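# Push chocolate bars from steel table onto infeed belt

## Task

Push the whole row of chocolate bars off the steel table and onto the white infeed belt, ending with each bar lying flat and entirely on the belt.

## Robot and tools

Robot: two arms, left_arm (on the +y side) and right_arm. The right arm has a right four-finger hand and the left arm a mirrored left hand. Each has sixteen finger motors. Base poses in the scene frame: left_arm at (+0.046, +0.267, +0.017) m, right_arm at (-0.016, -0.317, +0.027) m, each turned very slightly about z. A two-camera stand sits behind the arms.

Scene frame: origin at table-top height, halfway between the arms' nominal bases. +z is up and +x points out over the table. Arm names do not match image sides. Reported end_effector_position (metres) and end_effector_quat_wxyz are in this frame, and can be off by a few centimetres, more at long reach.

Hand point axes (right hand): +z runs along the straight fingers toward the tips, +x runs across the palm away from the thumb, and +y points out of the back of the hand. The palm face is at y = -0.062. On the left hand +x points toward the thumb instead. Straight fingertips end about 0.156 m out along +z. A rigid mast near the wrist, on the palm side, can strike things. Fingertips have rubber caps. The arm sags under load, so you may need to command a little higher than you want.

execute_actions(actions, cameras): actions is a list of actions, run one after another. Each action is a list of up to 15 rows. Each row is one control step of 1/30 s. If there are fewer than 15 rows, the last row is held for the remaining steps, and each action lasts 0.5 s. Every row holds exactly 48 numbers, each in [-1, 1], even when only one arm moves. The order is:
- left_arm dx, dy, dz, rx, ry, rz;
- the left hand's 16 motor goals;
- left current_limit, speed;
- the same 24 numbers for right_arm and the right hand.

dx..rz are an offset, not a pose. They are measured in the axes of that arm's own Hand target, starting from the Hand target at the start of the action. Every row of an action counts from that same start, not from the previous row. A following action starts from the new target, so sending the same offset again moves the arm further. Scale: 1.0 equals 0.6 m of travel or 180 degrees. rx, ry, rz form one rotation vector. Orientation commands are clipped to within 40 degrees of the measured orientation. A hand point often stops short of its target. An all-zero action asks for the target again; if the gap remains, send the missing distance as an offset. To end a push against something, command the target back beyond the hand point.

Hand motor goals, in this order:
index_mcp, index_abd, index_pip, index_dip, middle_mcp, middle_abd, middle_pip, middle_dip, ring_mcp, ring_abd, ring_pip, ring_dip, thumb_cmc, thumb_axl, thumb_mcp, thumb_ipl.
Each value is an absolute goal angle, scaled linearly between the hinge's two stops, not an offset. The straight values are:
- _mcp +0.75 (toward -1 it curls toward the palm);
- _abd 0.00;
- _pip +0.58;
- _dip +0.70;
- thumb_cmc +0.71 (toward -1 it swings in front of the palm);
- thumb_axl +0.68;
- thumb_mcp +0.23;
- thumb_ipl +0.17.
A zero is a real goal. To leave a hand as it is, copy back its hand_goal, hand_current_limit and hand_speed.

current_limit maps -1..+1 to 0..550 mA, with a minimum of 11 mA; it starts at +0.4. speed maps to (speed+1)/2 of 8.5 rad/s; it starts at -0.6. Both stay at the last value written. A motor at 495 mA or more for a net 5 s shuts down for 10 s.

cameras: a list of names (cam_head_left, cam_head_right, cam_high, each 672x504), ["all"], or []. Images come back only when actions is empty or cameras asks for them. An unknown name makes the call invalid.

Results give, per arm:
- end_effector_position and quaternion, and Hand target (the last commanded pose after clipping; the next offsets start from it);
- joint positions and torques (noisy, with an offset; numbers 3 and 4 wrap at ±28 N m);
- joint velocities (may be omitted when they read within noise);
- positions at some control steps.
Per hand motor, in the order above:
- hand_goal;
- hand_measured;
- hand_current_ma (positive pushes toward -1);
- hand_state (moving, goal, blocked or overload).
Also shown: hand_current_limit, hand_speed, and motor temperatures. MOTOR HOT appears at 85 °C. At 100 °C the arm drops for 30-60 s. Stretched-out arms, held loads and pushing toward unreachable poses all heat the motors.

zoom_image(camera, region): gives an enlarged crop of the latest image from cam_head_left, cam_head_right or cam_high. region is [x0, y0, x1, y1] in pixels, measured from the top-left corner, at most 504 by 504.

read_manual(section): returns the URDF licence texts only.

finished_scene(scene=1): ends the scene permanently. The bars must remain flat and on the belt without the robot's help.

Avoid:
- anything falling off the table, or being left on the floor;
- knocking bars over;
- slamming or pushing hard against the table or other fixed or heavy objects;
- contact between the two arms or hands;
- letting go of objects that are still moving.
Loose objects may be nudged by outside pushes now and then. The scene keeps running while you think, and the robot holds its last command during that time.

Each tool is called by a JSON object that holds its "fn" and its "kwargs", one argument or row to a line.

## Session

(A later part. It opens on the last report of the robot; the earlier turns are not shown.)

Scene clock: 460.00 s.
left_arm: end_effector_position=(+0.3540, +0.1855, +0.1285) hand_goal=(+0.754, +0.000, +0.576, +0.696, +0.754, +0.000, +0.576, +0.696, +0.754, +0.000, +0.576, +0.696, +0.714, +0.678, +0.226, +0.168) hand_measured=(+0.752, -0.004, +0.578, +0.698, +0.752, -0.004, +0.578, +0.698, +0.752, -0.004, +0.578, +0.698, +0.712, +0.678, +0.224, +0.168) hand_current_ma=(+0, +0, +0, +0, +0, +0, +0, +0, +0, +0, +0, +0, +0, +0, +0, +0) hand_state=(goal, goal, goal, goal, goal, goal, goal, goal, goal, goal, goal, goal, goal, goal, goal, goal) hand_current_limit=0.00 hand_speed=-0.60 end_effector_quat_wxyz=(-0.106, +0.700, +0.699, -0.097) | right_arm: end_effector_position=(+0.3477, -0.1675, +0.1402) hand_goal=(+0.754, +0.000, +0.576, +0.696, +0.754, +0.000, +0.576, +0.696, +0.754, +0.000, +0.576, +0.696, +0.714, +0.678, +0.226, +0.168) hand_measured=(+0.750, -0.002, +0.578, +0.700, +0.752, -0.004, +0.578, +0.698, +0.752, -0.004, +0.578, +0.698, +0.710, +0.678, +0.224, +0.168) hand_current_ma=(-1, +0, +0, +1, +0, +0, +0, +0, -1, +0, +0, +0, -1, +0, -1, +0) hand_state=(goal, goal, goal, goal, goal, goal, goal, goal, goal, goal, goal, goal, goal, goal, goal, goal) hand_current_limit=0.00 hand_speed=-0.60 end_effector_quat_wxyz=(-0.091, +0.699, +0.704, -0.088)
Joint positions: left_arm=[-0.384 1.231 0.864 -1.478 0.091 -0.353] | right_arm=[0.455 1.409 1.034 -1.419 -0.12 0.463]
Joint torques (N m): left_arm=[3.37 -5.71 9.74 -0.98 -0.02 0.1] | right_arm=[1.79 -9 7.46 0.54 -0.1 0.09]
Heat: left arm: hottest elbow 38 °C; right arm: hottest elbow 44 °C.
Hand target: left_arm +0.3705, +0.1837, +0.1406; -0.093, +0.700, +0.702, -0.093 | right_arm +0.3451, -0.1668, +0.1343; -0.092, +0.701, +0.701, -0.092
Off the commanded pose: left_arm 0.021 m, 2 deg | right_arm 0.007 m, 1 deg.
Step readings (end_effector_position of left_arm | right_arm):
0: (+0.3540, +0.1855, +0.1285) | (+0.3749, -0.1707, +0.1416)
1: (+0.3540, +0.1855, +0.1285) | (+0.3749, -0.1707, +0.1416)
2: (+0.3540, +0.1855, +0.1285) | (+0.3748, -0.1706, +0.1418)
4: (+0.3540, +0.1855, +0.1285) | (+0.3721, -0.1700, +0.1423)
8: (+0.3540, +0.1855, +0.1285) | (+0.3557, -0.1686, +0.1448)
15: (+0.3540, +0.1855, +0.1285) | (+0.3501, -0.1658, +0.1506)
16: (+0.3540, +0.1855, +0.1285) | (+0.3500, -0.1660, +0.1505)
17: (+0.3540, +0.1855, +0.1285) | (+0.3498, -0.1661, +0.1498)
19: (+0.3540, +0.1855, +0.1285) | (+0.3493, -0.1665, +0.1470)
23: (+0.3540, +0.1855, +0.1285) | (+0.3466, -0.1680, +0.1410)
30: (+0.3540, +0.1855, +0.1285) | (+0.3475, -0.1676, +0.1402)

{"fn": "execute_actions", "kwargs": {
  "actions": [
    [[0,0.05,-0.0065,0,0,0,0.754,0,0.576,0.696,0.754,0,0.576,0.696,0.754,0,0.576,0.696,0.714,0.678,0.226,0.168,0,-0.6,0,0.047,-0.0178,0,0,0,0.754,0,0.576,0.696,0.754,0,0.576,0.696,0.754,0,0.576,0.696,0.714,0.678,0.226,0.168,0,-0.6]],
    [[0,0.0564,-0.0151,0,0,0,0.754,0,0.576,0.696,0.754,0,0.576,0.696,0.754,0,0.576,0.696,0.714,0.678,0.226,0.168,0,-0.6,0,0.0564,-0.0151,0,0,0,0.754,0,0.576,0.696,0.754,0,0.576,0.696,0.754,0,0.576,0.696,0.714,0.678,0.226,0.168,0,-0.6]]
  ],
  "cameras": ["cam_head_left", "cam_high"]
}}

{"fn": "zoom_image", "kwargs": {
  "camera": "cam_head_left",
  "region": [200, 200, 430, 330]
}}

{"fn": "zoom_image", "kwargs": {
  "camera": "cam_high",
  "region": [220, 120, 420, 320]
}}

Scene clock: 472.97 s.
left_arm: end_effector_position=(+0.4140, +0.1850, +0.1258) hand_goal=(+0.754, +0.000, +0.576, +0.696, +0.754, +0.000, +0.576, +0.696, +0.754, +0.000, +0.576, +0.696, +0.714, +0.678, +0.226, +0.168) hand_measured=(+0.756, -0.002, +0.578, +0.698, +0.758, -0.002, +0.580, +0.698, +0.758, -0.002, +0.580, +0.698, +0.712, +0.678, +0.224, +0.168) hand_current_ma=(+0, +0, +0, +0, +0, +0, +0, +0, +0, +0, +0, +0, +0, +0, +0, +0) hand_state=(goal, goal, goal, goal, goal, goal, goal, goal, goal, goal, goal, goal, goal, goal, goal, goal) hand_current_limit=0.00 hand_speed=-0.60 end_effector_quat_wxyz=(-0.110, +0.699, +0.699, -0.101) | right_arm: end_effector_position=(+0.3896, -0.1720, +0.1305) hand_goal=(+0.754, +0.000, +0.576, +0.696, +0.754, +0.000, +0.576, +0.696, +0.754, +0.000, +0.576, +0.696, +0.714, +0.678, +0.226, +0.168) hand_measured=(+0.764, +0.000, +0.582, +0.700, +0.762, +0.000, +0.582, +0.698, +0.776, +0.002, +0.592, +0.704, +0.710, +0.678, +0.222, +0.168) hand_current_ma=(+5, +0, +2, +1, +3, +0, +2, +0, +16, +0, +9, +3, -1, +0, -1, +0) hand_state=(goal, goal, goal, goal, goal, goal, goal, goal, blocked, goal, goal, goal, goal, goal, goal, goal) hand_current_limit=0.00 hand_speed=-0.60 end_effector_quat_wxyz=(-0.098, +0.702, +0.697, -0.104)
Joint positions: left_arm=[-0.323 1.395 1.006 -1.471 0.077 -0.295] | right_arm=[0.398 1.536 1.144 -1.443 -0.11 0.42]
Joint torques (N m): left_arm=[3.37 -7.94 9.89 -0.53 -0.08 0.11] | right_arm=[0.32 -9.05 12.25 0.35 0.19 -0.15]
Heat: left arm: hottest elbow 39 °C; right arm: hottest elbow 43 °C.
Hand target: left_arm +0.4355, +0.1839, +0.1364; -0.093, +0.700, +0.702, -0.093 | right_arm +0.4101, -0.1666, +0.1373; -0.092, +0.701, +0.701, -0.092
Off the commanded pose: left_arm 0.024 m, 2 deg | right_arm 0.022 m, 2 deg.
Step readings (end_effector_position of left_arm | right_arm):
0: (+0.3540, +0.1855, +0.1285) | (+0.3477, -0.1675, +0.1402)
1: (+0.3542, +0.1855, +0.1285) | (+0.3477, -0.1675, +0.1402)
2: (+0.3550, +0.1856, +0.1284) | (+0.3476, -0.1675, +0.1398)
4: (+0.3608, +0.1860, +0.1280) | (+0.3481, -0.1686, +0.1371)
8: (+0.3757, +0.1869, +0.1254) | (+0.3553, -0.1706, +0.1318)
15: (+0.3796, +0.1866, +0.1233) | (+0.3583, -0.1708, +0.1309)
16: (+0.3799, +0.1866, +0.1236) | (+0.3584, -0.1707, +0.1309)
17: (+0.3815, +0.1868, +0.1239) | (+0.3598, -0.1707, +0.1311)
19: (+0.3891, +0.1859, +0.1251) | (+0.3668, -0.1710, +0.1312)
23: (+0.4075, +0.1853, +0.1257) | (+0.3830, -0.1726, +0.1299)
30: (+0.4140, +0.1852, +0.1258) | (+0.3891, -0.1723, +0.1305)
Images, in order (width x height): cam_head_left 672x504, cam_high 672x504.

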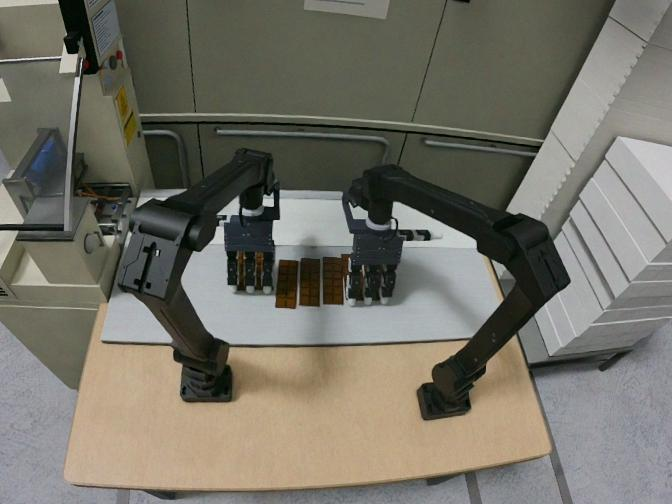

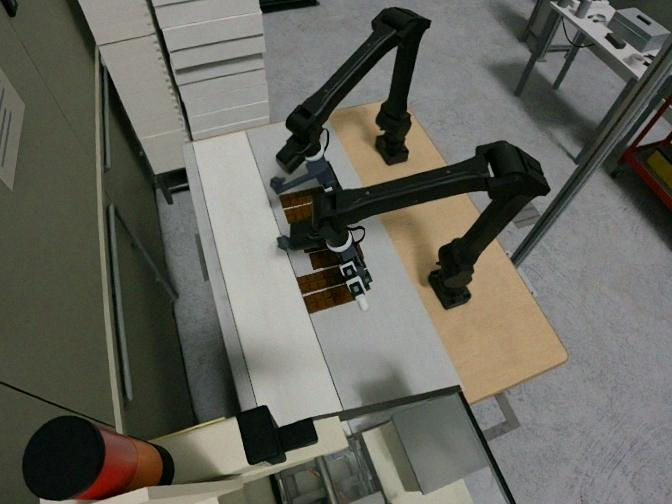

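Scaled by 2.191 from the camera's 672x504 image, which has a finer 960x720 frame.

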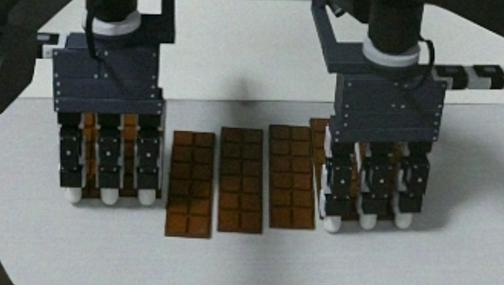

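Scaled by 2.520 from the camera's 672x504 image, which has a finer 960x720 frame.

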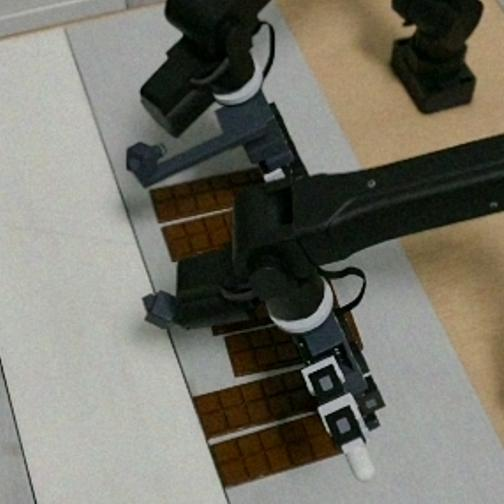

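{"fn": "execute_actions", "kwargs": {
  "actions": [
    [[0,0.0644,-0.0173,0,0,0,0.754,0,0.576,0.696,0.754,0,0.576,0.696,0.754,0,0.576,0.696,0.714,0.678,0.226,0.168,0,-0.6,0,0.0644,-0.0173,0,0,0,0.754,0,0.576,0.696,0.754,0,0.576,0.696,0.754,0,0.576,0.696,0.714,0.678,0.226,0.168,0,-0.6]],
    [[0,0.0644,-0.0173,0,0,0,0.754,0,0.576,0.696,0.754,0,0.576,0.696,0.754,0,0.576,0.696,0.714,0.678,0.226,0.168,0,-0.6,0,0.0644,-0.0173,0,0,0,0.754,0,0.576,0.696,0.754,0,0.576,0.696,0.754,0,0.576,0.696,0.714,0.678,0.226,0.168,0,-0.6]]
  ],
  "cameras": ["cam_head_left", "cam_high"]
}}

{"fn": "zoom_image", "kwargs": {
  "camera": "cam_head_left",
  "region": [200, 180, 430, 310]
}}

{"fn": "zoom_image", "kwargs": {
  "camera": "cam_high",
  "region": [200, 120, 400, 320]
}}

Scene clock: 485.73 s.
left_arm: end_effector_position=(+0.4958, +0.1825, +0.1294) hand_goal=(+0.754, +0.000, +0.576, +0.696, +0.754, +0.000, +0.576, +0.696, +0.754, +0.000, +0.576, +0.696, +0.714, +0.678, +0.226, +0.168) hand_measured=(+0.762, -0.002, +0.580, +0.698, +0.758, -0.002, +0.580, +0.698, +0.762, -0.002, +0.584, +0.698, +0.712, +0.678, +0.224, +0.168) hand_current_ma=(+1, +0, +0, +0, +0, +0, +0, +0, +2, +0, +1, +0, +0, +0, +0, +0) hand_state=(goal, goal, goal, goal, goal, goal, goal, goal, goal, goal, goal, goal, goal, goal, goal, goal) hand_current_limit=0.00 hand_speed=-0.60 end_effector_quat_wxyz=(-0.104, +0.700, +0.700, -0.099) | right_arm: end_effector_position=(+0.4718, -0.1706, +0.1346) hand_goal=(+0.754, +0.000, +0.576, +0.696, +0.754, +0.000, +0.576, +0.696, +0.754, +0.000, +0.576, +0.696, +0.714, +0.678, +0.226, +0.168) hand_measured=(+0.770, +0.000, +0.586, +0.700, +0.762, +0.002, +0.584, +0.700, +0.760, +0.002, +0.584, +0.702, +0.710, +0.678, +0.222, +0.168) hand_current_ma=(+9, +0, +3, +1, +3, +0, +3, +1, +1, +0, +3, +2, -1, +0, -1, +0) hand_state=(goal, goal, goal, goal, goal, goal, goal, goal, goal, goal, goal, goal, goal, goal, goal, goal) hand_current_limit=0.00 hand_speed=-0.60 end_effector_quat_wxyz=(-0.096, +0.704, +0.697, -0.100)
Joint positions: left_arm=[-0.271 1.584 1.226 -1.494 0.064 -0.244] | right_arm=[0.331 1.715 1.379 -1.496 -0.093 0.358]
Joint torques (N m): left_arm=[3.25 -10.99 9.89 -0.73 -0.12 0.11] | right_arm=[0.79 -11.99 12.19 0.05 0.18 -0.2]
Heat: left arm: hottest elbow 39 °C; right arm: hottest elbow 44 °C.
Hand target: left_arm +0.5155, +0.1840, +0.1364; -0.093, +0.700, +0.702, -0.093 | right_arm +0.4901, -0.1668, +0.1374; -0.092, +0.701, +0.701, -0.092
Off the commanded pose: left_arm 0.021 m, 2 deg | right_arm 0.019 m, 1 deg.
Step readings (end_effector_position of left_arm | right_arm):
0: (+0.4140, +0.1850, +0.1258) | (+0.3896, -0.1720, +0.1305)
1: (+0.4143, +0.1849, +0.1261) | (+0.3899, -0.1721, +0.1306)
2: (+0.4163, +0.1846, +0.1264) | (+0.3910, -0.1721, +0.1308)
4: (+0.4243, +0.1842, +0.1266) | (+0.3992, -0.1718, +0.1308)
8: (+0.4478, +0.1839, +0.1273) | (+0.4212, -0.1719, +0.1316)
15: (+0.4553, +0.1837, +0.1278) | (+0.4306, -0.1720, +0.1325)
16: (+0.4556, +0.1837, +0.1280) | (+0.4310, -0.1718, +0.1327)
17: (+0.4576, +0.1838, +0.1284) | (+0.4322, -0.1724, +0.1328)
19: (+0.4652, +0.1829, +0.1285) | (+0.4405, -0.1709, +0.1328)
23: (+0.4884, +0.1819, +0.1290) | (+0.4615, -0.1702, +0.1334)
30: (+0.4957, +0.1826, +0.1297) | (+0.4715, -0.1708, +0.1347)
Images, in order (width x height): cam_head_left 672x504, cam_high 672x504.

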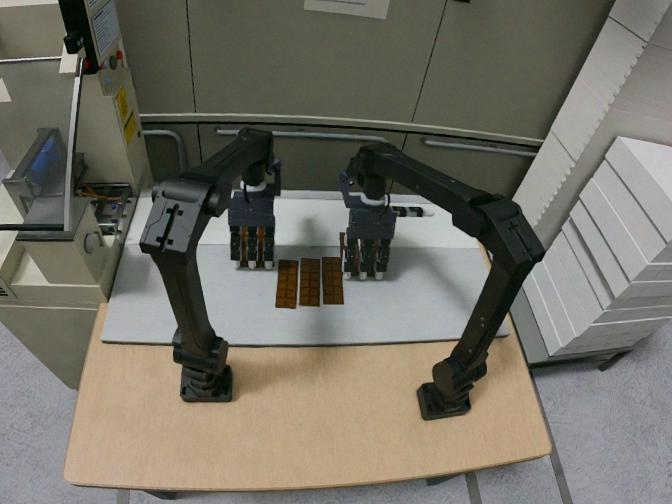

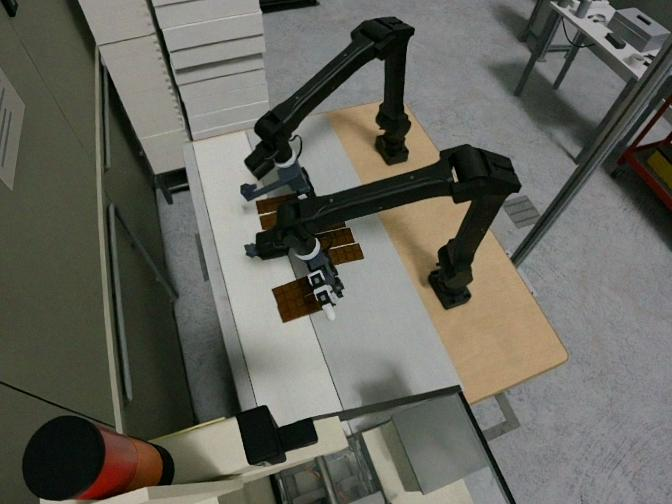

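Scaled by 2.191 from the camera's 672x504 image, which has a finer 960x720 frame.

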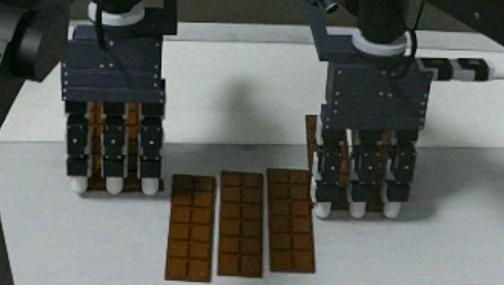

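Scaled by 2.520 from the camera's 672x504 image, which has a finer 960x720 frame.

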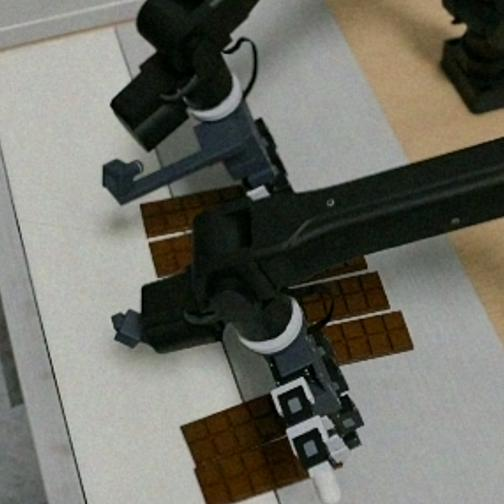

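{"fn": "execute_actions", "kwargs": {
  "actions": [
    [[0,0.0648,-0.0157,0,0,0,0.754,0,0.576,0.696,0.754,0,0.576,0.696,0.754,0,0.576,0.696,0.714,0.678,0.226,0.168,0,-0.6,0,0.0648,-0.0157,0,0,0,0.754,0,0.576,0.696,0.754,0,0.576,0.696,0.754,0,0.576,0.696,0.714,0.678,0.226,0.168,0,-0.6]],
    [[0,0.0483,-0.013,0,0,0,0.754,0,0.576,0.696,0.754,0,0.576,0.696,0.754,0,0.576,0.696,0.714,0.678,0.226,0.168,0,-0.6,0,0.0648,-0.0157,0,0,0,0.754,0,0.576,0.696,0.754,0,0.576,0.696,0.754,0,0.576,0.696,0.714,0.678,0.226,0.168,0,-0.6]]
  ],
  "cameras": ["cam_head_left", "cam_high"]
}}

{"fn": "zoom_image", "kwargs": {
  "camera": "cam_head_left",
  "region": [200, 180, 430, 310]
}}

{"fn": "zoom_image", "kwargs": {
  "camera": "cam_high",
  "region": [200, 120, 400, 320]
}}

Scene clock: 500.73 s.
left_arm: end_effector_position=(+0.5663, +0.1803, +0.1316) hand_goal=(+0.754, +0.000, +0.576, +0.696, +0.754, +0.000, +0.576, +0.696, +0.754, +0.000, +0.576, +0.696, +0.714, +0.678, +0.226, +0.168) hand_measured=(+0.768, -0.002, +0.584, +0.700, +0.756, -0.002, +0.580, +0.698, +0.766, -0.002, +0.586, +0.700, +0.712, +0.678, +0.224, +0.168) hand_current_ma=(+5, +0, +1, +0, +0, +0, +0, +0, +3, +0, +2, +0, +0, +0, +0, +0) hand_state=(goal, goal, goal, goal, goal, goal, goal, goal, goal, goal, goal, goal, goal, goal, goal, goal) hand_current_limit=0.00 hand_speed=-0.60 end_effector_quat_wxyz=(-0.102, +0.701, +0.699, -0.098) | right_arm: end_effector_position=(+0.5526, -0.1681, +0.1370) hand_goal=(+0.754, +0.000, +0.576, +0.696, +0.754, +0.000, +0.576, +0.696, +0.754, +0.000, +0.576, +0.696, +0.714, +0.678, +0.226, +0.168) hand_measured=(+0.774, +0.000, +0.588, +0.700, +0.762, +0.002, +0.584, +0.700, +0.760, +0.000, +0.584, +0.702, +0.710, +0.678, +0.222, +0.168) hand_current_ma=(+15, +0, +5, +1, +3, +0, +3, +1, +1, +0, +3, +1, -1, +0, -1, +0) hand_state=(blocked, goal, goal, goal, goal, goal, goal, goal, goal, goal, goal, goal, goal, goal, goal, goal) hand_current_limit=0.00 hand_speed=-0.60 end_effector_quat_wxyz=(-0.095, +0.704, +0.697, -0.097)
Joint positions: left_arm=[-0.239 1.75 1.445 -1.545 0.056 -0.212] | right_arm=[0.284 1.905 1.655 -1.583 -0.082 0.311]
Joint torques (N m): left_arm=[3.43 -13.22 10.09 -0.7 -0.14 0.1] | right_arm=[0.62 -14.8 12.51 0.29 0.22 -0.18]
Heat: left arm: hottest elbow 40 °C; right arm: hottest elbow 45 °C.
Hand target: left_arm +0.5855, +0.1843, +0.1354; -0.093, +0.700, +0.702, -0.092 | right_arm +0.5701, -0.1667, +0.1355; -0.092, +0.701, +0.701, -0.092
Off the commanded pose: left_arm 0.020 m, 1 deg | right_arm 0.018 m, 1 deg.
Step readings (end_effector_position of left_arm | right_arm):
0: (+0.4958, +0.1825, +0.1294) | (+0.4718, -0.1705, +0.1346)
1: (+0.4962, +0.1823, +0.1296) | (+0.4721, -0.1704, +0.1348)
2: (+0.4977, +0.1822, +0.1298) | (+0.4734, -0.1707, +0.1349)
4: (+0.5061, +0.1813, +0.1299) | (+0.4817, -0.1696, +0.1349)
8: (+0.5284, +0.1806, +0.1305) | (+0.5028, -0.1686, +0.1357)
15: (+0.5364, +0.1815, +0.1311) | (+0.5120, -0.1696, +0.1361)
16: (+0.5366, +0.1814, +0.1312) | (+0.5125, -0.1694, +0.1362)
17: (+0.5375, +0.1812, +0.1313) | (+0.5139, -0.1696, +0.1366)
19: (+0.5440, +0.1805, +0.1310) | (+0.5223, -0.1683, +0.1365)
23: (+0.5605, +0.1795, +0.1315) | (+0.5426, -0.1674, +0.1367)
30: (+0.5661, +0.1804, +0.1316) | (+0.5522, -0.1683, +0.1373)
Images, in order (width x height): cam_head_left 672x504, cam_high 672x504.

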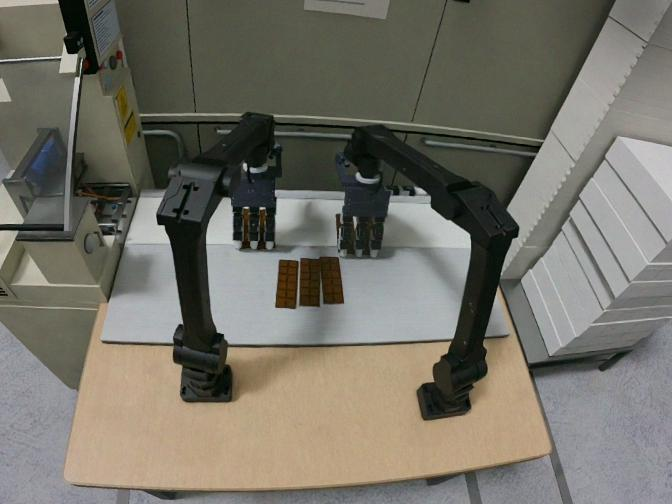

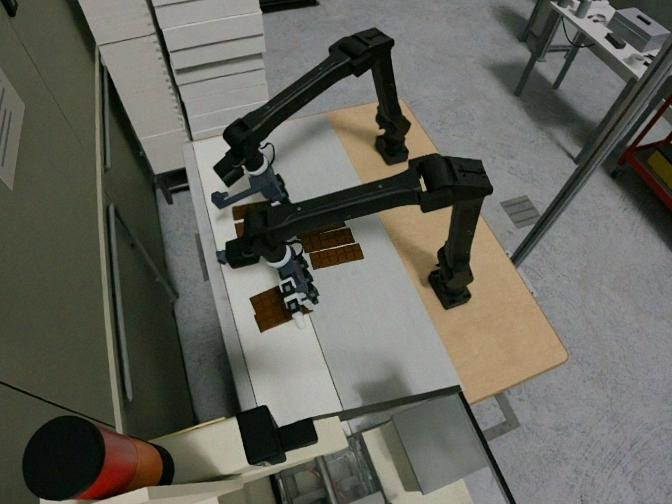

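Scaled by 2.191 from the camera's 672x504 image, which has a finer 960x720 frame.

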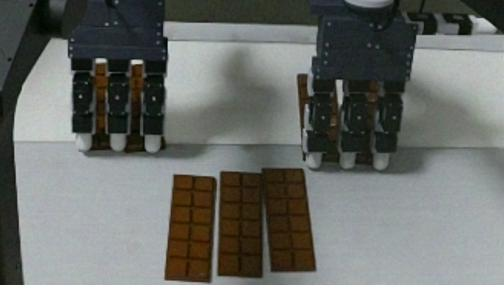

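Scaled by 2.520 from the camera's 672x504 image, which has a finer 960x720 frame.

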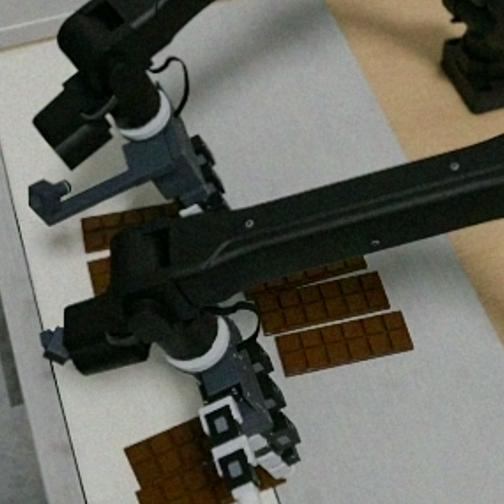

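{"fn": "execute_actions", "kwargs": {
  "actions": [
    [[0,0.0356,-0.0087,0,0,0,0.754,0,0.576,0.696,0.754,0,0.576,0.696,0.754,0,0.576,0.696,0.714,0.678,0.226,0.168,0,-0.6,0,0.0648,-0.0157,0,0,0,0.754,0,0.576,0.696,0.754,0,0.576,0.696,0.754,0,0.576,0.696,0.714,0.678,0.226,0.168,0,-0.6]]
  ],
  "cameras": ["cam_head_left", "cam_head_right", "cam_high"]
}}

{"fn": "zoom_image", "kwargs": {
  "camera": "cam_head_left",
  "region": [215, 180, 315, 280]
}}

{"fn": "zoom_image", "kwargs": {
  "camera": "cam_high",
  "region": [210, 250, 350, 390]
}}

{"fn": "zoom_image", "kwargs": {
  "camera": "cam_head_left",
  "region": [310, 180, 410, 280]
}}

{"fn": "zoom_image", "kwargs": {
  "camera": "cam_high",
  "region": [190, 150, 330, 290]
}}

Scene clock: 517.77 s.
left_arm: end_effector_position=(+0.5873, +0.1794, +0.1314) hand_goal=(+0.754, +0.000, +0.576, +0.696, +0.754, +0.000, +0.576, +0.696, +0.754, +0.000, +0.576, +0.696, +0.714, +0.678, +0.226, +0.168) hand_measured=(+0.768, -0.002, +0.584, +0.700, +0.754, -0.002, +0.578, +0.698, +0.766, -0.002, +0.586, +0.700, +0.712, +0.678, +0.224, +0.168) hand_current_ma=(+5, +0, +1, +0, +0, +0, +0, +0, +3, +0, +2, +0, +0, +0, +0, +0) hand_state=(goal, goal, goal, goal, goal, goal, goal, goal, goal, goal, goal, goal, goal, goal, goal, goal) hand_current_limit=0.00 hand_speed=-0.60 end_effector_quat_wxyz=(-0.104, +0.701, +0.699, -0.099) | right_arm: end_effector_position=(+0.5924, -0.1669, +0.1380) hand_goal=(+0.754, +0.000, +0.576, +0.696, +0.754, +0.000, +0.576, +0.696, +0.754, +0.000, +0.576, +0.696, +0.714, +0.678, +0.226, +0.168) hand_measured=(+0.774, +0.000, +0.588, +0.702, +0.762, +0.002, +0.584, +0.700, +0.760, +0.000, +0.584, +0.702, +0.710, +0.678, +0.222, +0.168) hand_current_ma=(+15, +0, +6, +1, +2, +0, +2, +1, +2, +0, +2, +1, -1, +0, -1, +0) hand_state=(blocked, goal, goal, goal, goal, goal, goal, goal, goal, goal, goal, goal, goal, goal, goal, goal) hand_current_limit=0.00 hand_speed=-0.60 end_effector_quat_wxyz=(-0.095, +0.703, +0.698, -0.098)
Joint positions: left_arm=[-0.232 1.804 1.52 -1.569 0.054 -0.204] | right_arm=[0.265 2.008 1.818 -1.644 -0.077 0.292]
Joint torques (N m): left_arm=[3.49 -14.04 10.19 -0.61 -0.13 0.1] | right_arm=[0.73 -15.85 12.85 0.21 0.17 -0.18]
Heat: left arm: hottest elbow 39 °C; right arm: hottest elbow 46 °C.
Hand target: left_arm +0.6075, +0.1843, +0.1350; -0.093, +0.700, +0.702, -0.092 | right_arm +0.6101, -0.1666, +0.1348; -0.092, +0.701, +0.701, -0.092
Off the commanded pose: left_arm 0.021 m, 2 deg | right_arm 0.018 m, 1 deg.
Step readings (end_effector_position of left_arm | right_arm):
0: (+0.5663, +0.1803, +0.1316) | (+0.5526, -0.1681, +0.1372)
1: (+0.5665, +0.1802, +0.1317) | (+0.5529, -0.1680, +0.1374)
2: (+0.5671, +0.1800, +0.1317) | (+0.5542, -0.1686, +0.1375)
4: (+0.5719, +0.1794, +0.1316) | (+0.5634, -0.1670, +0.1378)
8: (+0.5844, +0.1789, +0.1318) | (+0.5845, -0.1655, +0.1389)
15: (+0.5871, +0.1794, +0.1315) | (+0.5921, -0.1670, +0.1382)

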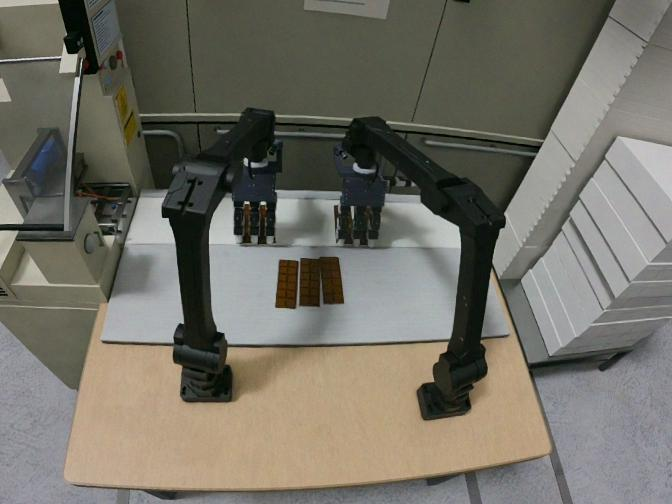

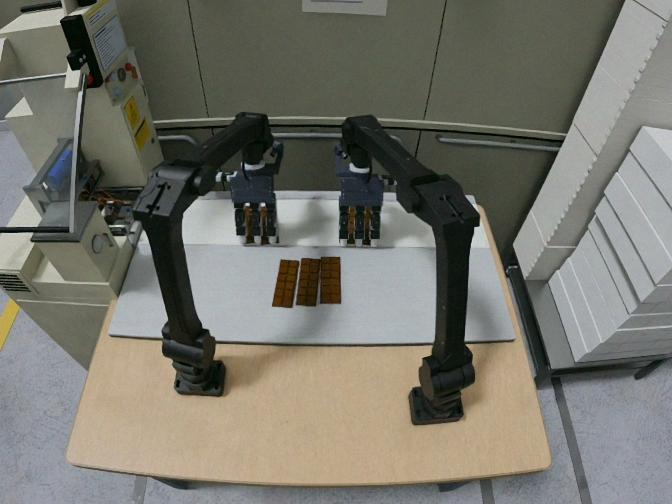

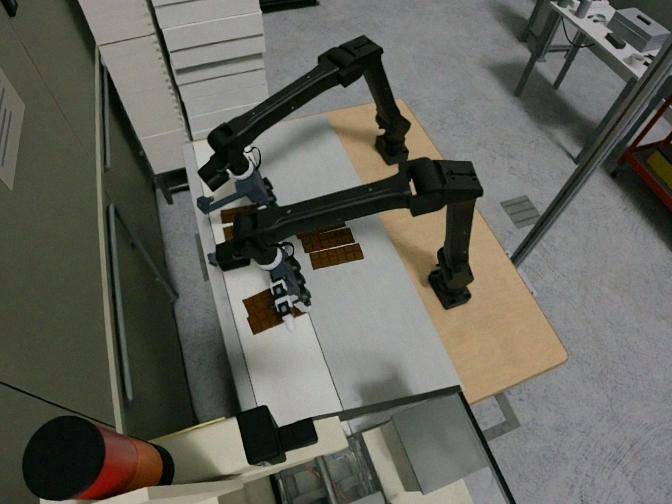

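Scaled by 5.040 from the camera's 672x504 image, which has a finer 960x720 frame.

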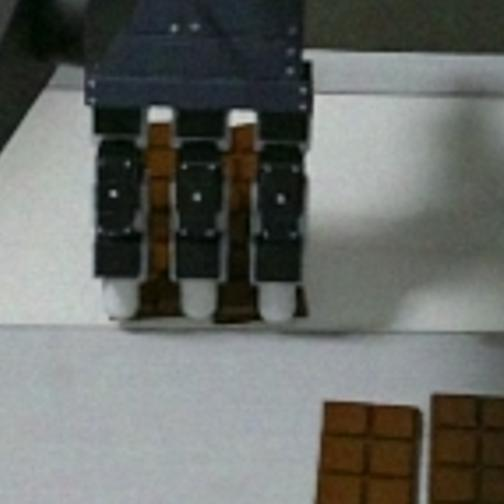

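Scaled by 3.600 from the camera's 672x504 image, which has a finer 960x720 frame.

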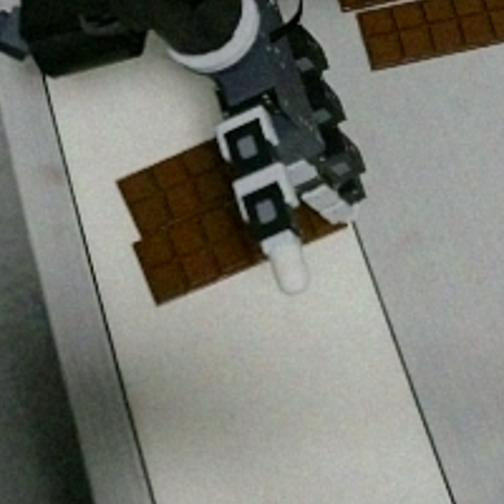

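Scaled by 5.040 from the camera's 672x504 image, which has a finer 960x720 frame.

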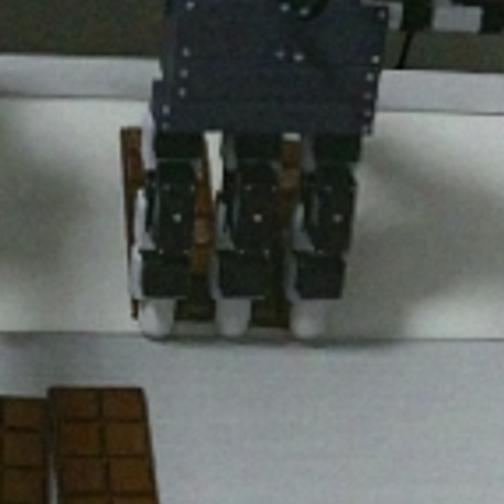

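Scaled by 3.600 from the camera's 672x504 image, which has a finer 960x720 frame.

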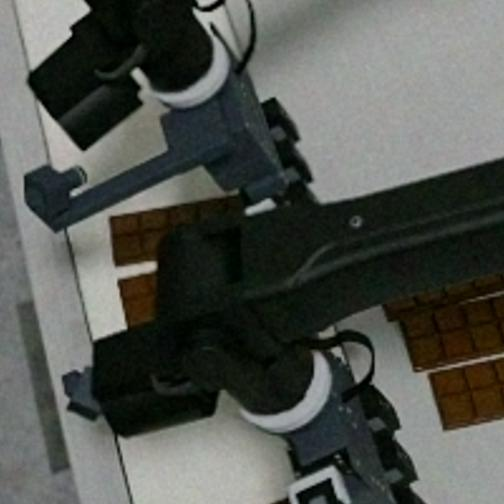

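{"fn": "execute_actions", "kwargs": {
  "actions": [
    [[0,0.0209,-0.0056,0,0,0,0.754,0,0.576,0.696,0.754,0,0.576,0.696,0.754,0,0.576,0.696,0.714,0.678,0.226,0.168,0,-0.6,0,0.0193,-0.0052,0,0,0,0.754,0,0.576,0.696,0.754,0,0.576,0.696,0.754,0,0.576,0.696,0.714,0.678,0.226,0.168,0,-0.6]]
  ],
  "cameras": ["cam_head_left", "cam_high"]
}}

{"fn": "zoom_image", "kwargs": {
  "camera": "cam_head_left",
  "region": [215, 180, 315, 280]
}}

{"fn": "zoom_image", "kwargs": {
  "camera": "cam_high",
  "region": [210, 250, 350, 390]
}}

{"fn": "zoom_image", "kwargs": {
  "camera": "cam_head_left",
  "region": [310, 180, 410, 280]
}}

Scene clock: 553.43 s.
left_arm: end_effector_position=(+0.5998, +0.1788, +0.1313) hand_goal=(+0.754, +0.000, +0.576, +0.696, +0.754, +0.000, +0.576, +0.696, +0.754, +0.000, +0.576, +0.696, +0.714, +0.678, +0.226, +0.168) hand_measured=(+0.770, -0.002, +0.584, +0.700, +0.754, -0.002, +0.578, +0.698, +0.766, -0.002, +0.586, +0.700, +0.712, +0.678, +0.224, +0.168) hand_current_ma=(+5, +0, +1, +0, +0, +0, +0, +0, +3, +0, +2, +0, +0, +0, +0, +0) hand_state=(goal, goal, goal, goal, goal, goal, goal, goal, goal, goal, goal, goal, goal, goal, goal, goal) hand_current_limit=0.00 hand_speed=-0.60 end_effector_quat_wxyz=(-0.104, +0.701, +0.698, -0.100) | right_arm: end_effector_position=(+0.6033, -0.1659, +0.1377) hand_goal=(+0.754, +0.000, +0.576, +0.696, +0.754, +0.000, +0.576, +0.696, +0.754, +0.000, +0.576, +0.696, +0.714, +0.678, +0.226, +0.168) hand_measured=(+0.774, +0.000, +0.588, +0.702, +0.762, +0.002, +0.584, +0.700, +0.760, +0.000, +0.584, +0.702, +0.710, +0.678, +0.222, +0.168) hand_current_ma=(+15, +0, +6, +1, +2, +0, +2, +1, +2, +0, +2, +1, -1, +0, -1, +0) hand_state=(blocked, goal, goal, goal, goal, goal, goal, goal, goal, goal, goal, goal, goal, goal, goal, goal) hand_current_limit=0.00 hand_speed=-0.60 end_effector_quat_wxyz=(-0.097, +0.703, +0.698, -0.099)
Joint positions: left_arm=[-0.227 1.836 1.566 -1.586 0.054 -0.199] | right_arm=[0.261 2.042 1.872 -1.668 -0.077 0.288]
Joint torques (N m): left_arm=[3.49 -14.27 10.33 -0.59 -0.16 0.11] | right_arm=[0.21 -16.62 13.04 0.36 0.24 -0.21]
Motor temperatures (°C): left_arm=[36 39 39 29 30 29] | right_arm=[37 37 49 27 30 28]
Heat: left arm: hottest shoulder 39 °C; right arm: hottest elbow 49 °C.
Hand target: left_arm +0.6205, +0.1843, +0.1349; -0.093, +0.700, +0.702, -0.093 | right_arm +0.6220, -0.1666, +0.1347; -0.092, +0.701, +0.701, -0.092
Off the commanded pose: left_arm 0.022 m, 2 deg | right_arm 0.019 m, 1 deg.
Step readings (end_effector_position of left_arm | right_arm):
0: (+0.5873, +0.1794, +0.1313) | (+0.5923, -0.1669, +0.1378)
1: (+0.5874, +0.1793, +0.1315) | (+0.5924, -0.1669, +0.1379)
2: (+0.5877, +0.1792, +0.1313) | (+0.5929, -0.1670, +0.1379)
4: (+0.5908, +0.1788, +0.1311) | (+0.5957, -0.1663, +0.1377)
8: (+0.5976, +0.1784, +0.1313) | (+0.6012, -0.1659, +0.1378)
15: (+0.5997, +0.1788, +0.1315) | (+0.6033, -0.1659, +0.1380)
Images, in order (width x height): cam_head_left 672x504, cam_high 672x504.

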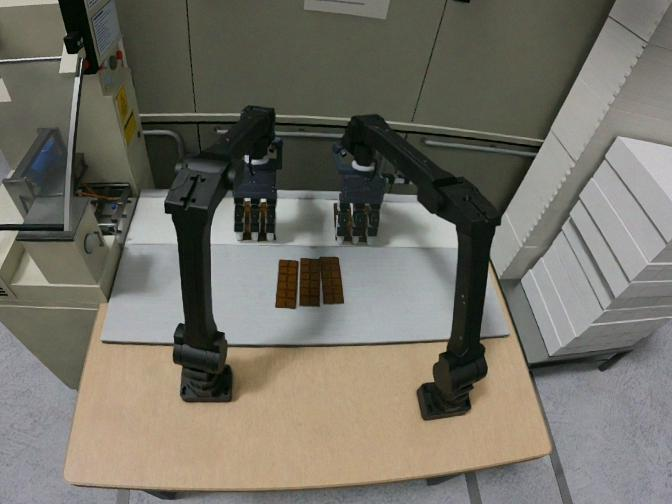

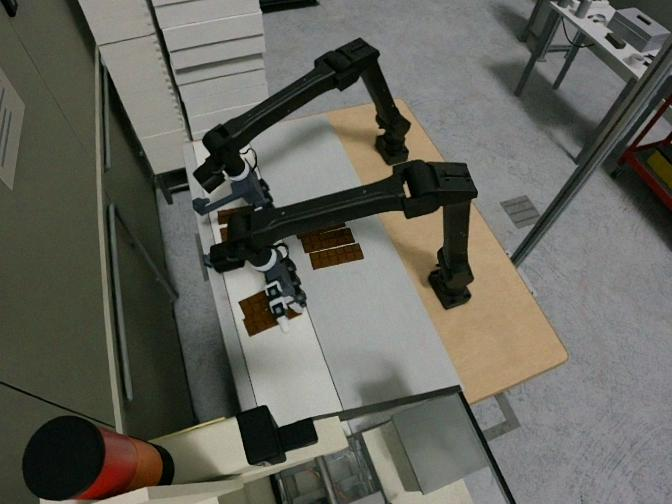

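Scaled by 5.040 from the camera's 672x504 image, which has a finer 960x720 frame.

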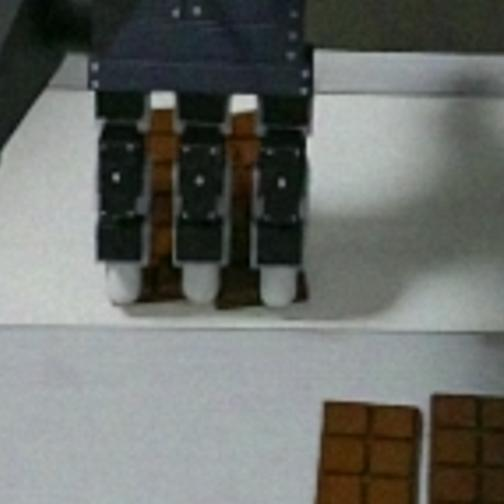

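Scaled by 3.600 from the camera's 672x504 image, which has a finer 960x720 frame.

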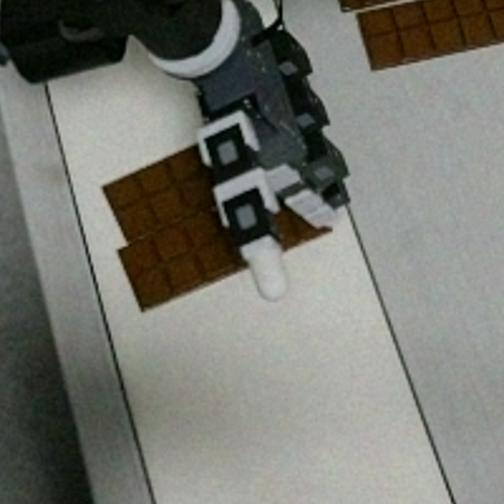

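Scaled by 5.040 from the camera's 672x504 image, which has a finer 960x720 frame.

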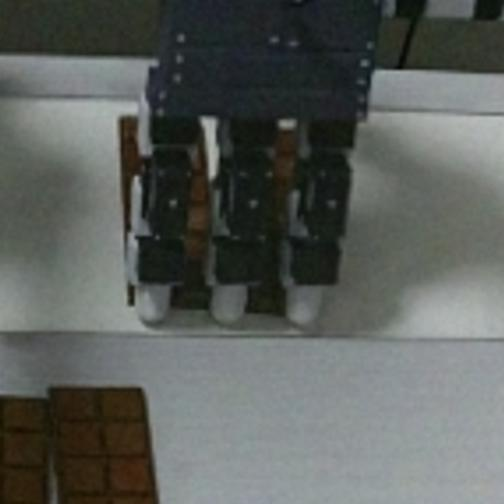

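{"fn": "execute_actions", "kwargs": {
  "actions": [
    [[0,-0.1052,-0.0063,0,0,0,0.754,0,0.576,0.696,0.754,0,0.576,0.696,0.754,0,0.576,0.696,0.714,0.678,0.226,0.168,0,-0.6,0,-0.1052,-0.0063,0,0,0,0.754,0,0.576,0.696,0.754,0,0.576,0.696,0.754,0,0.576,0.696,0.714,0.678,0.226,0.168,0,-0.6]],
    [[-0.1072,-0.1673,-0.0416,0,0,0,0.754,0.185,0.576,0.696,0.754,0,0.576,0.696,0.754,-0.185,0.576,0.696,0.714,0.678,0.226,0.168,0,-0.6,-0.1333,-0.1504,-0.046,0,0,0,0.754,0,0.576,0.696,0.754,0,0.576,0.696,0.754,0,0.576,0.696,0.714,0.678,0.226,0.168,0,-0.6]],
    [[-0.1667,-0.1449,0.0389,0,0,0,0.754,0.185,0.576,0.696,0.754,0,0.576,0.696,0.754,-0.185,0.576,0.696,0.714,0.678,0.226,0.168,0,-0.6,-0.0833,0,0,0,0,0,0.754,0,0.576,0.696,0.754,0,0.576,0.696,0.754,0,0.576,0.696,0.714,0.678,0.226,0.168,0,-0.6]],
    [[0,-0.1137,0.0909,0,0,0,0.754,0.185,0.576,0.696,0.754,0,0.576,0.696,0.754,-0.185,0.576,0.696,0.714,0.678,0.226,0.168,0,-0.6,0,0,0,0,0,0,0.754,0,0.576,0.696,0.754,0,0.576,0.696,0.754,0,0.576,0.696,0.714,0.678,0.226,0.168,0,-0.6]]
  ],
  "cameras": ["cam_head_left", "cam_high"]
}}

{"fn": "zoom_image", "kwargs": {
  "camera": "cam_head_left",
  "region": [215, 180, 415, 340]
}}

{"fn": "zoom_image", "kwargs": {
  "camera": "cam_high",
  "region": [190, 150, 390, 350]
}}

Scene clock: 573.47 s.
left_arm: end_effector_position=(+0.3052, +0.0201, +0.1714) hand_goal=(+0.754, +0.186, +0.576, +0.696, +0.754, +0.000, +0.576, +0.696, +0.754, -0.184, +0.576, +0.696, +0.714, +0.678, +0.226, +0.168) hand_measured=(+0.750, +0.184, +0.576, +0.698, +0.750, -0.002, +0.576, +0.698, +0.750, -0.180, +0.576, +0.698, +0.710, +0.678, +0.224, +0.168) hand_current_ma=(-1, +0, +0, +0, +0, +0, +0, +0, +0, +0, +0, +0, +0, +0, +0, +0) hand_state=(goal, goal, goal, goal, goal, goal, goal, goal, goal, goal, goal, goal, goal, goal, goal, goal) hand_current_limit=0.00 hand_speed=-0.60 end_effector_quat_wxyz=(-0.094, +0.698, +0.704, -0.095) | right_arm: end_effector_position=(+0.4862, -0.3003, +0.2058) hand_goal=(+0.754, +0.000, +0.576, +0.696, +0.754, +0.000, +0.576, +0.696, +0.754, +0.000, +0.576, +0.696, +0.714, +0.678, +0.226, +0.168) hand_measured=(+0.748, +0.000, +0.576, +0.698, +0.748, +0.002, +0.576, +0.698, +0.746, -0.002, +0.572, +0.694, +0.710, +0.678, +0.222, +0.168) hand_current_ma=(-2, +0, +0, +0, -2, +0, +0, +0, -3, +0, -1, +0, -1, +0, -1, +0) hand_state=(goal, goal, goal, goal, goal, goal, goal, goal, goal, goal, goal, goal, goal, goal, goal, goal) hand_current_limit=0.00 hand_speed=-0.60 end_effector_quat_wxyz=(-0.089, +0.709, +0.695, -0.087)
Joint positions: left_arm=[-0.895 1.321 1.065 -1.487 0.207 -0.868] | right_arm=[0.057 1.616 1.443 -1.645 -0.026 0.103]
Joint torques (N m): left_arm=[1.14 -9.47 6.19 -0.27 0.05 -0.05] | right_arm=[1.61 -13.33 8.14 -0.05 0.16 -0.17]
Heat: left arm: hottest elbow 41 °C; right arm: hottest elbow 47 °C.
Hand target: left_arm +0.3004, +0.0191, +0.1702; -0.093, +0.700, +0.702, -0.093 | right_arm +0.4821, -0.2968, +0.2046; -0.092, +0.701, +0.701, -0.092
Off the commanded pose: left_arm 0.005 m, 0 deg | right_arm 0.006 m, 1 deg.
Step readings (end_effector_position of left_arm | right_arm):
0: (+0.5998, +0.1788, +0.1313) | (+0.6032, -0.1659, +0.1377)
1: (+0.5998, +0.1788, +0.1313) | (+0.6032, -0.1659, +0.1377)
2: (+0.5993, +0.1789, +0.1318) | (+0.6026, -0.1661, +0.1375)
4: (+0.5928, +0.1803, +0.1326) | (+0.5967, -0.1671, +0.1389)
8: (+0.5696, +0.1853, +0.1414) | (+0.5732, -0.1720, +0.1463)
15: (+0.5651, +0.1865, +0.1615) | (+0.5656, -0.1699, +0.1566)
16: (+0.5645, +0.1862, +0.1612) | (+0.5649, -0.1702, +0.1559)
17: (+0.5605, +0.1840, +0.1604) | (+0.5613, -0.1724, +0.1543)
19: (+0.5421, +0.1779, +0.1590) | (+0.5383, -0.1838, +0.1506)
23: (+0.4964, +0.1419, +0.1775) | (+0.4994, -0.2212, +0.1667)
30: (+0.4743, +0.1161, +0.2127) | (+0.4900, -0.2498, +0.2178)
31: (+0.4740, +0.1165, +0.2128) | (+0.4896, -0.2495, +0.2196)
32: (+0.4705, +0.1149, +0.2107) | (+0.4894, -0.2509, +0.2191)
34: (+0.4540, +0.1008, +0.2045) | (+0.4874, -0.2564, +0.2149)
38: (+0.4014, +0.0435, +0.1963) | (+0.4845, -0.2838, +0.2065)
45: (+0.3778, +0.0167, +0.2012) | (+0.4859, -0.3015, +0.2059)
46: (+0.3780, +0.0176, +0.2010) | (+0.4859, -0.3012, +0.2059)
47: (+0.3760, +0.0180, +0.1986) | (+0.4860, -0.3010, +0.2059)
49: (+0.3627, +0.0215, +0.1885) | (+0.4861, -0.3008, +0.2059)
53: (+0.3183, +0.0258, +0.1695) | (+0.4861, -0.3005, +0.2058)
60: (+0.3045, +0.0187, +0.1710) | (+0.4862, -0.3004, +0.2058)
Images, in order (width x height): cam_head_left 672x504, cam_high 672x504.

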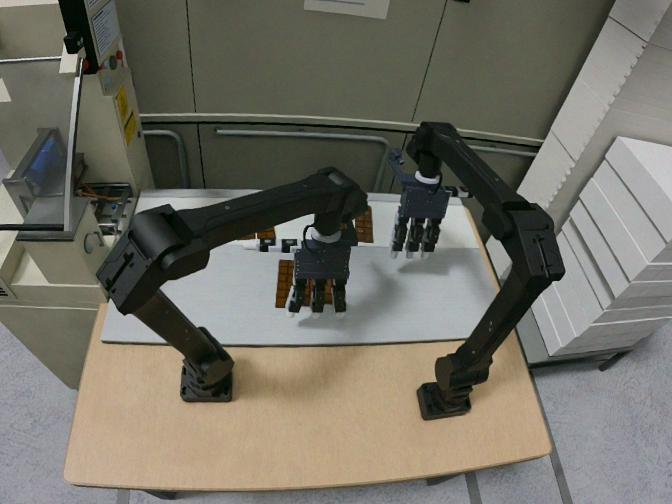

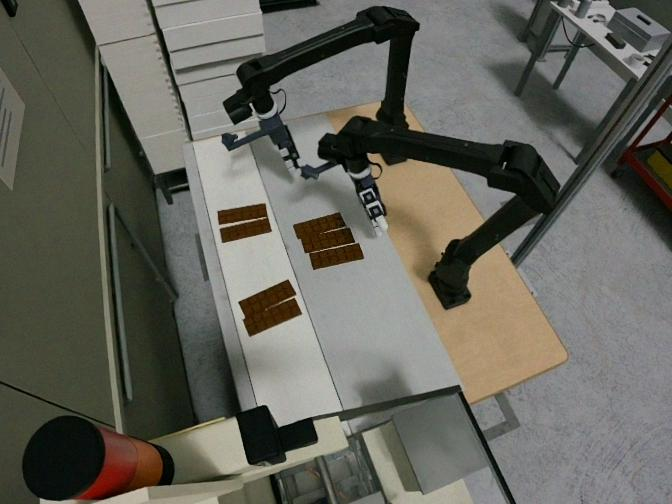

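Scaled by 2.520 from the camera's 672x504 image, which has a finer 960x720 frame.

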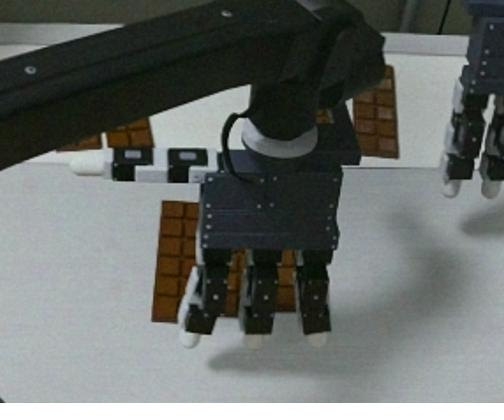

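Scaled by 2.520 from the camera's 672x504 image, which has a finer 960x720 frame.

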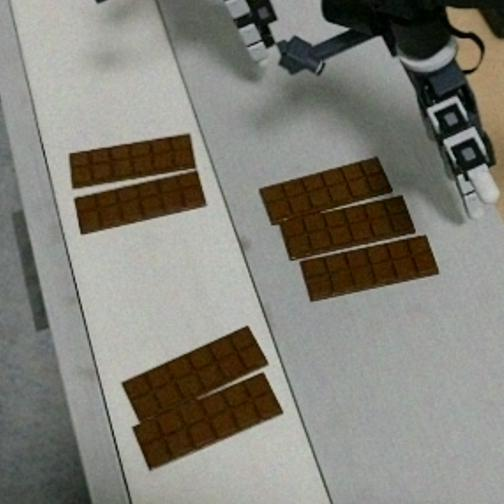

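{"fn": "execute_actions", "kwargs": {
  "actions": [
    [[0.0283,0.0151,0.0564,0,0,0,0.754,0.185,0.576,0.696,0.754,0,0.576,0.696,0.754,-0.185,0.576,0.696,0.714,0.678,0.226,0.168,0,-0.6,0,0,0,0,0,0,0.754,0,0.576,0.696,0.754,0,0.576,0.696,0.754,0,0.576,0.696,0.714,0.678,0.226,0.168,0,-0.6]],
    [[0,0.0056,0.0209,0,0,0,0.754,0.185,0.576,0.696,0.754,0,0.576,0.696,0.754,-0.185,0.576,0.696,0.714,0.678,0.226,0.168,0,-0.6,0,0,0,0,0,0,0.754,0,0.576,0.696,0.754,0,0.576,0.696,0.754,0,0.576,0.696,0.714,0.678,0.226,0.168,0,-0.6]]
  ],
  "cameras": ["cam_head_left"]
}}

{"fn": "zoom_image", "kwargs": {
  "camera": "cam_head_left",
  "region": [240, 240, 380, 350]
}}

Scene clock: 595.27 s.
left_arm: end_effector_position=(+0.2972, +0.0314, +0.1288) hand_goal=(+0.754, +0.186, +0.576, +0.696, +0.754, +0.000, +0.576, +0.696, +0.754, -0.184, +0.576, +0.696, +0.714, +0.678, +0.226, +0.168) hand_measured=(+0.750, +0.184, +0.576, +0.698, +0.750, -0.002, +0.576, +0.698, +0.750, -0.182, +0.576, +0.698, +0.710, +0.678, +0.224, +0.168) hand_current_ma=(-1, +0, +0, +0, +0, +0, +0, +0, +0, +0, +0, +0, +0, +0, +0, +0) hand_state=(goal, goal, goal, goal, goal, goal, goal, goal, goal, goal, goal, goal, goal, goal, goal, goal) hand_current_limit=0.00 hand_speed=-0.60 end_effector_quat_wxyz=(-0.088, +0.703, +0.699, -0.093) | right_arm: end_effector_position=(+0.4862, -0.3003, +0.2058) hand_goal=(+0.754, +0.000, +0.576, +0.696, +0.754, +0.000, +0.576, +0.696, +0.754, +0.000, +0.576, +0.696, +0.714, +0.678, +0.226, +0.168) hand_measured=(+0.748, +0.000, +0.576, +0.698, +0.748, +0.002, +0.576, +0.698, +0.746, -0.002, +0.572, +0.694, +0.710, +0.678, +0.222, +0.168) hand_current_ma=(-2, +0, +0, +0, -2, +0, +0, +0, -3, +0, -1, +0, -1, +0, -1, +0) hand_state=(goal, goal, goal, goal, goal, goal, goal, goal, goal, goal, goal, goal, goal, goal, goal, goal) hand_current_limit=0.00 hand_speed=-0.60 end_effector_quat_wxyz=(-0.089, +0.709, +0.695, -0.087)
Joint positions: left_arm=[-0.894 1.312 0.938 -1.36 0.2 -0.855] | right_arm=[0.057 1.616 1.443 -1.645 -0.026 0.103]
Joint torques (N m): left_arm=[3.49 -7.41 6.13 -0.17 0.07 0.1] | right_arm=[1.67 -13.22 8.06 -0.1 0.14 -0.18]
Heat: left arm: hottest elbow 39 °C; right arm: hottest elbow 45 °C.
Hand target: left_arm +0.3004, +0.0361, +0.1221; -0.093, +0.700, +0.702, -0.093 | right_arm +0.4821, -0.2968, +0.2046; -0.092, +0.701, +0.701, -0.092
Off the commanded pose: left_arm 0.009 m, 1 deg | right_arm 0.006 m, 1 deg.
Step readings (end_effector_position of left_arm | right_arm):
0: (+0.3052, +0.0201, +0.1714) | (+0.4862, -0.3003, +0.2058)
1: (+0.3051, +0.0203, +0.1710) | (+0.4862, -0.3003, +0.2058)
2: (+0.3051, +0.0204, +0.1690) | (+0.4862, -0.3003, +0.2058)
4: (+0.3032, +0.0233, +0.1605) | (+0.4862, -0.3003, +0.2058)
8: (+0.2952, +0.0335, +0.1407) | (+0.4862, -0.3003, +0.2058)
15: (+0.2962, +0.0325, +0.1369) | (+0.4862, -0.3003, +0.2058)
16: (+0.2963, +0.0324, +0.1369) | (+0.4862, -0.3003, +0.2058)
17: (+0.2968, +0.0320, +0.1365) | (+0.4862, -0.3003, +0.2058)
19: (+0.2975, +0.0312, +0.1344) | (+0.4862, -0.3003, +0.2058)
23: (+0.2967, +0.0320, +0.1297) | (+0.4862, -0.3003, +0.2058)
30: (+0.2971, +0.0315, +0.1288) | (+0.4862, -0.3003, +0.2058)
Images, in order (width x height): cam_head_left 672x504.

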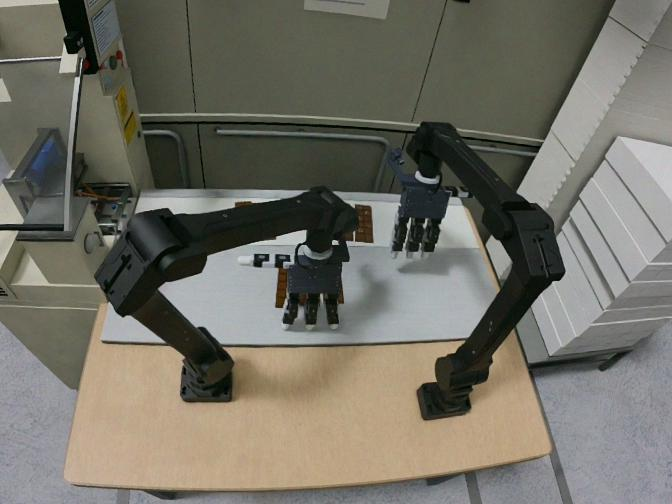

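Scaled by 3.600 from the camera's 672x504 image, which has a finer 960x720 frame.

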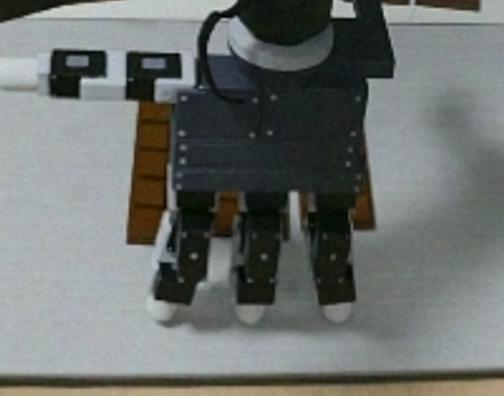

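{"fn": "execute_actions", "kwargs": {
  "actions": [
    [[-0.0083,0.044,-0.029,0,0,0,0.754,0.185,0.576,0.696,0.754,0,0.576,0.696,0.754,-0.185,0.576,0.696,0.714,0.678,0.226,0.168,0,-0.6,0,0,0,0,0,0,0.754,0,0.576,0.696,0.754,0,0.576,0.696,0.754,0,0.576,0.696,0.714,0.678,0.226,0.168,0,-0.6]]
  ]
}}

Scene clock: 602.87 s.
left_arm: end_effector_position=(+0.3139, +0.0370, +0.1233) hand_goal=(+0.754, +0.186, +0.576, +0.696, +0.754, +0.000, +0.576, +0.696, +0.754, -0.184, +0.576, +0.696, +0.714, +0.678, +0.226, +0.168) hand_measured=(+0.750, +0.184, +0.576, +0.698, +0.768, -0.010, +0.588, +0.702, +0.768, -0.190, +0.588, +0.702, +0.710, +0.678, +0.224, +0.168) hand_current_ma=(-1, +0, +0, +0, +5, -1, +3, +1, +4, -1, +3, +1, +0, +0, +0, +0) hand_state=(goal, goal, goal, goal, goal, goal, goal, goal, goal, goal, goal, goal, goal, goal, goal, goal) hand_current_limit=0.00 hand_speed=-0.60 end_effector_quat_wxyz=(-0.103, +0.702, +0.698, -0.096) | right_arm: end_effector_position=(+0.4862, -0.3003, +0.2058) hand_goal=(+0.754, +0.000, +0.576, +0.696, +0.754, +0.000, +0.576, +0.696, +0.754, +0.000, +0.576, +0.696, +0.714, +0.678, +0.226, +0.168) hand_measured=(+0.748, +0.000, +0.576, +0.698, +0.748, +0.002, +0.576, +0.698, +0.746, -0.002, +0.572, +0.694, +0.710, +0.678, +0.222, +0.168) hand_current_ma=(-2, +0, +0, +0, -2, +0, +0, +0, -3, +0, -1, +0, -1, +0, -1, +0) hand_state=(goal, goal, goal, goal, goal, goal, goal, goal, goal, goal, goal, goal, goal, goal, goal, goal) hand_current_limit=0.00 hand_speed=-0.60 end_effector_quat_wxyz=(-0.089, +0.709, +0.695, -0.087)
Joint positions: left_arm=[-0.841 1.357 0.966 -1.381 0.198 -0.798] | right_arm=[0.057 1.616 1.443 -1.645 -0.026 0.103]
Joint torques (N m): left_arm=[3.6 -7.36 9.7 -0.87 -0.21 0.06] | right_arm=[2.2 -13.51 8.06 -0.12 0.14 -0.17]
Motor temperatures (°C): left_arm=[36 38 38 29 30 29] | right_arm=[37 38 44 27 30 28]
Heat: left arm: hottest shoulder 38 °C; right arm: hottest elbow 44 °C.
Hand target: left_arm +0.3303, +0.0313, +0.1321; -0.093, +0.700, +0.702, -0.092 | right_arm +0.4821, -0.2968, +0.2046; -0.092, +0.701, +0.701, -0.092
Off the commanded pose: left_arm 0.020 m, 1 deg | right_arm 0.006 m, 1 deg.
Step readings (end_effector_position of left_arm | right_arm):
0: (+0.2972, +0.0314, +0.1288) | (+0.4862, -0.3003, +0.2058)
1: (+0.2973, +0.0314, +0.1288) | (+0.4862, -0.3003, +0.2058)
2: (+0.2981, +0.0319, +0.1283) | (+0.4862, -0.3003, +0.2058)
4: (+0.3012, +0.0348, +0.1256) | (+0.4862, -0.3003, +0.2058)
8: (+0.3113, +0.0385, +0.1239) | (+0.4862, -0.3003, +0.2058)
15: (+0.3137, +0.0373, +0.1233) | (+0.4862, -0.3003, +0.2058)


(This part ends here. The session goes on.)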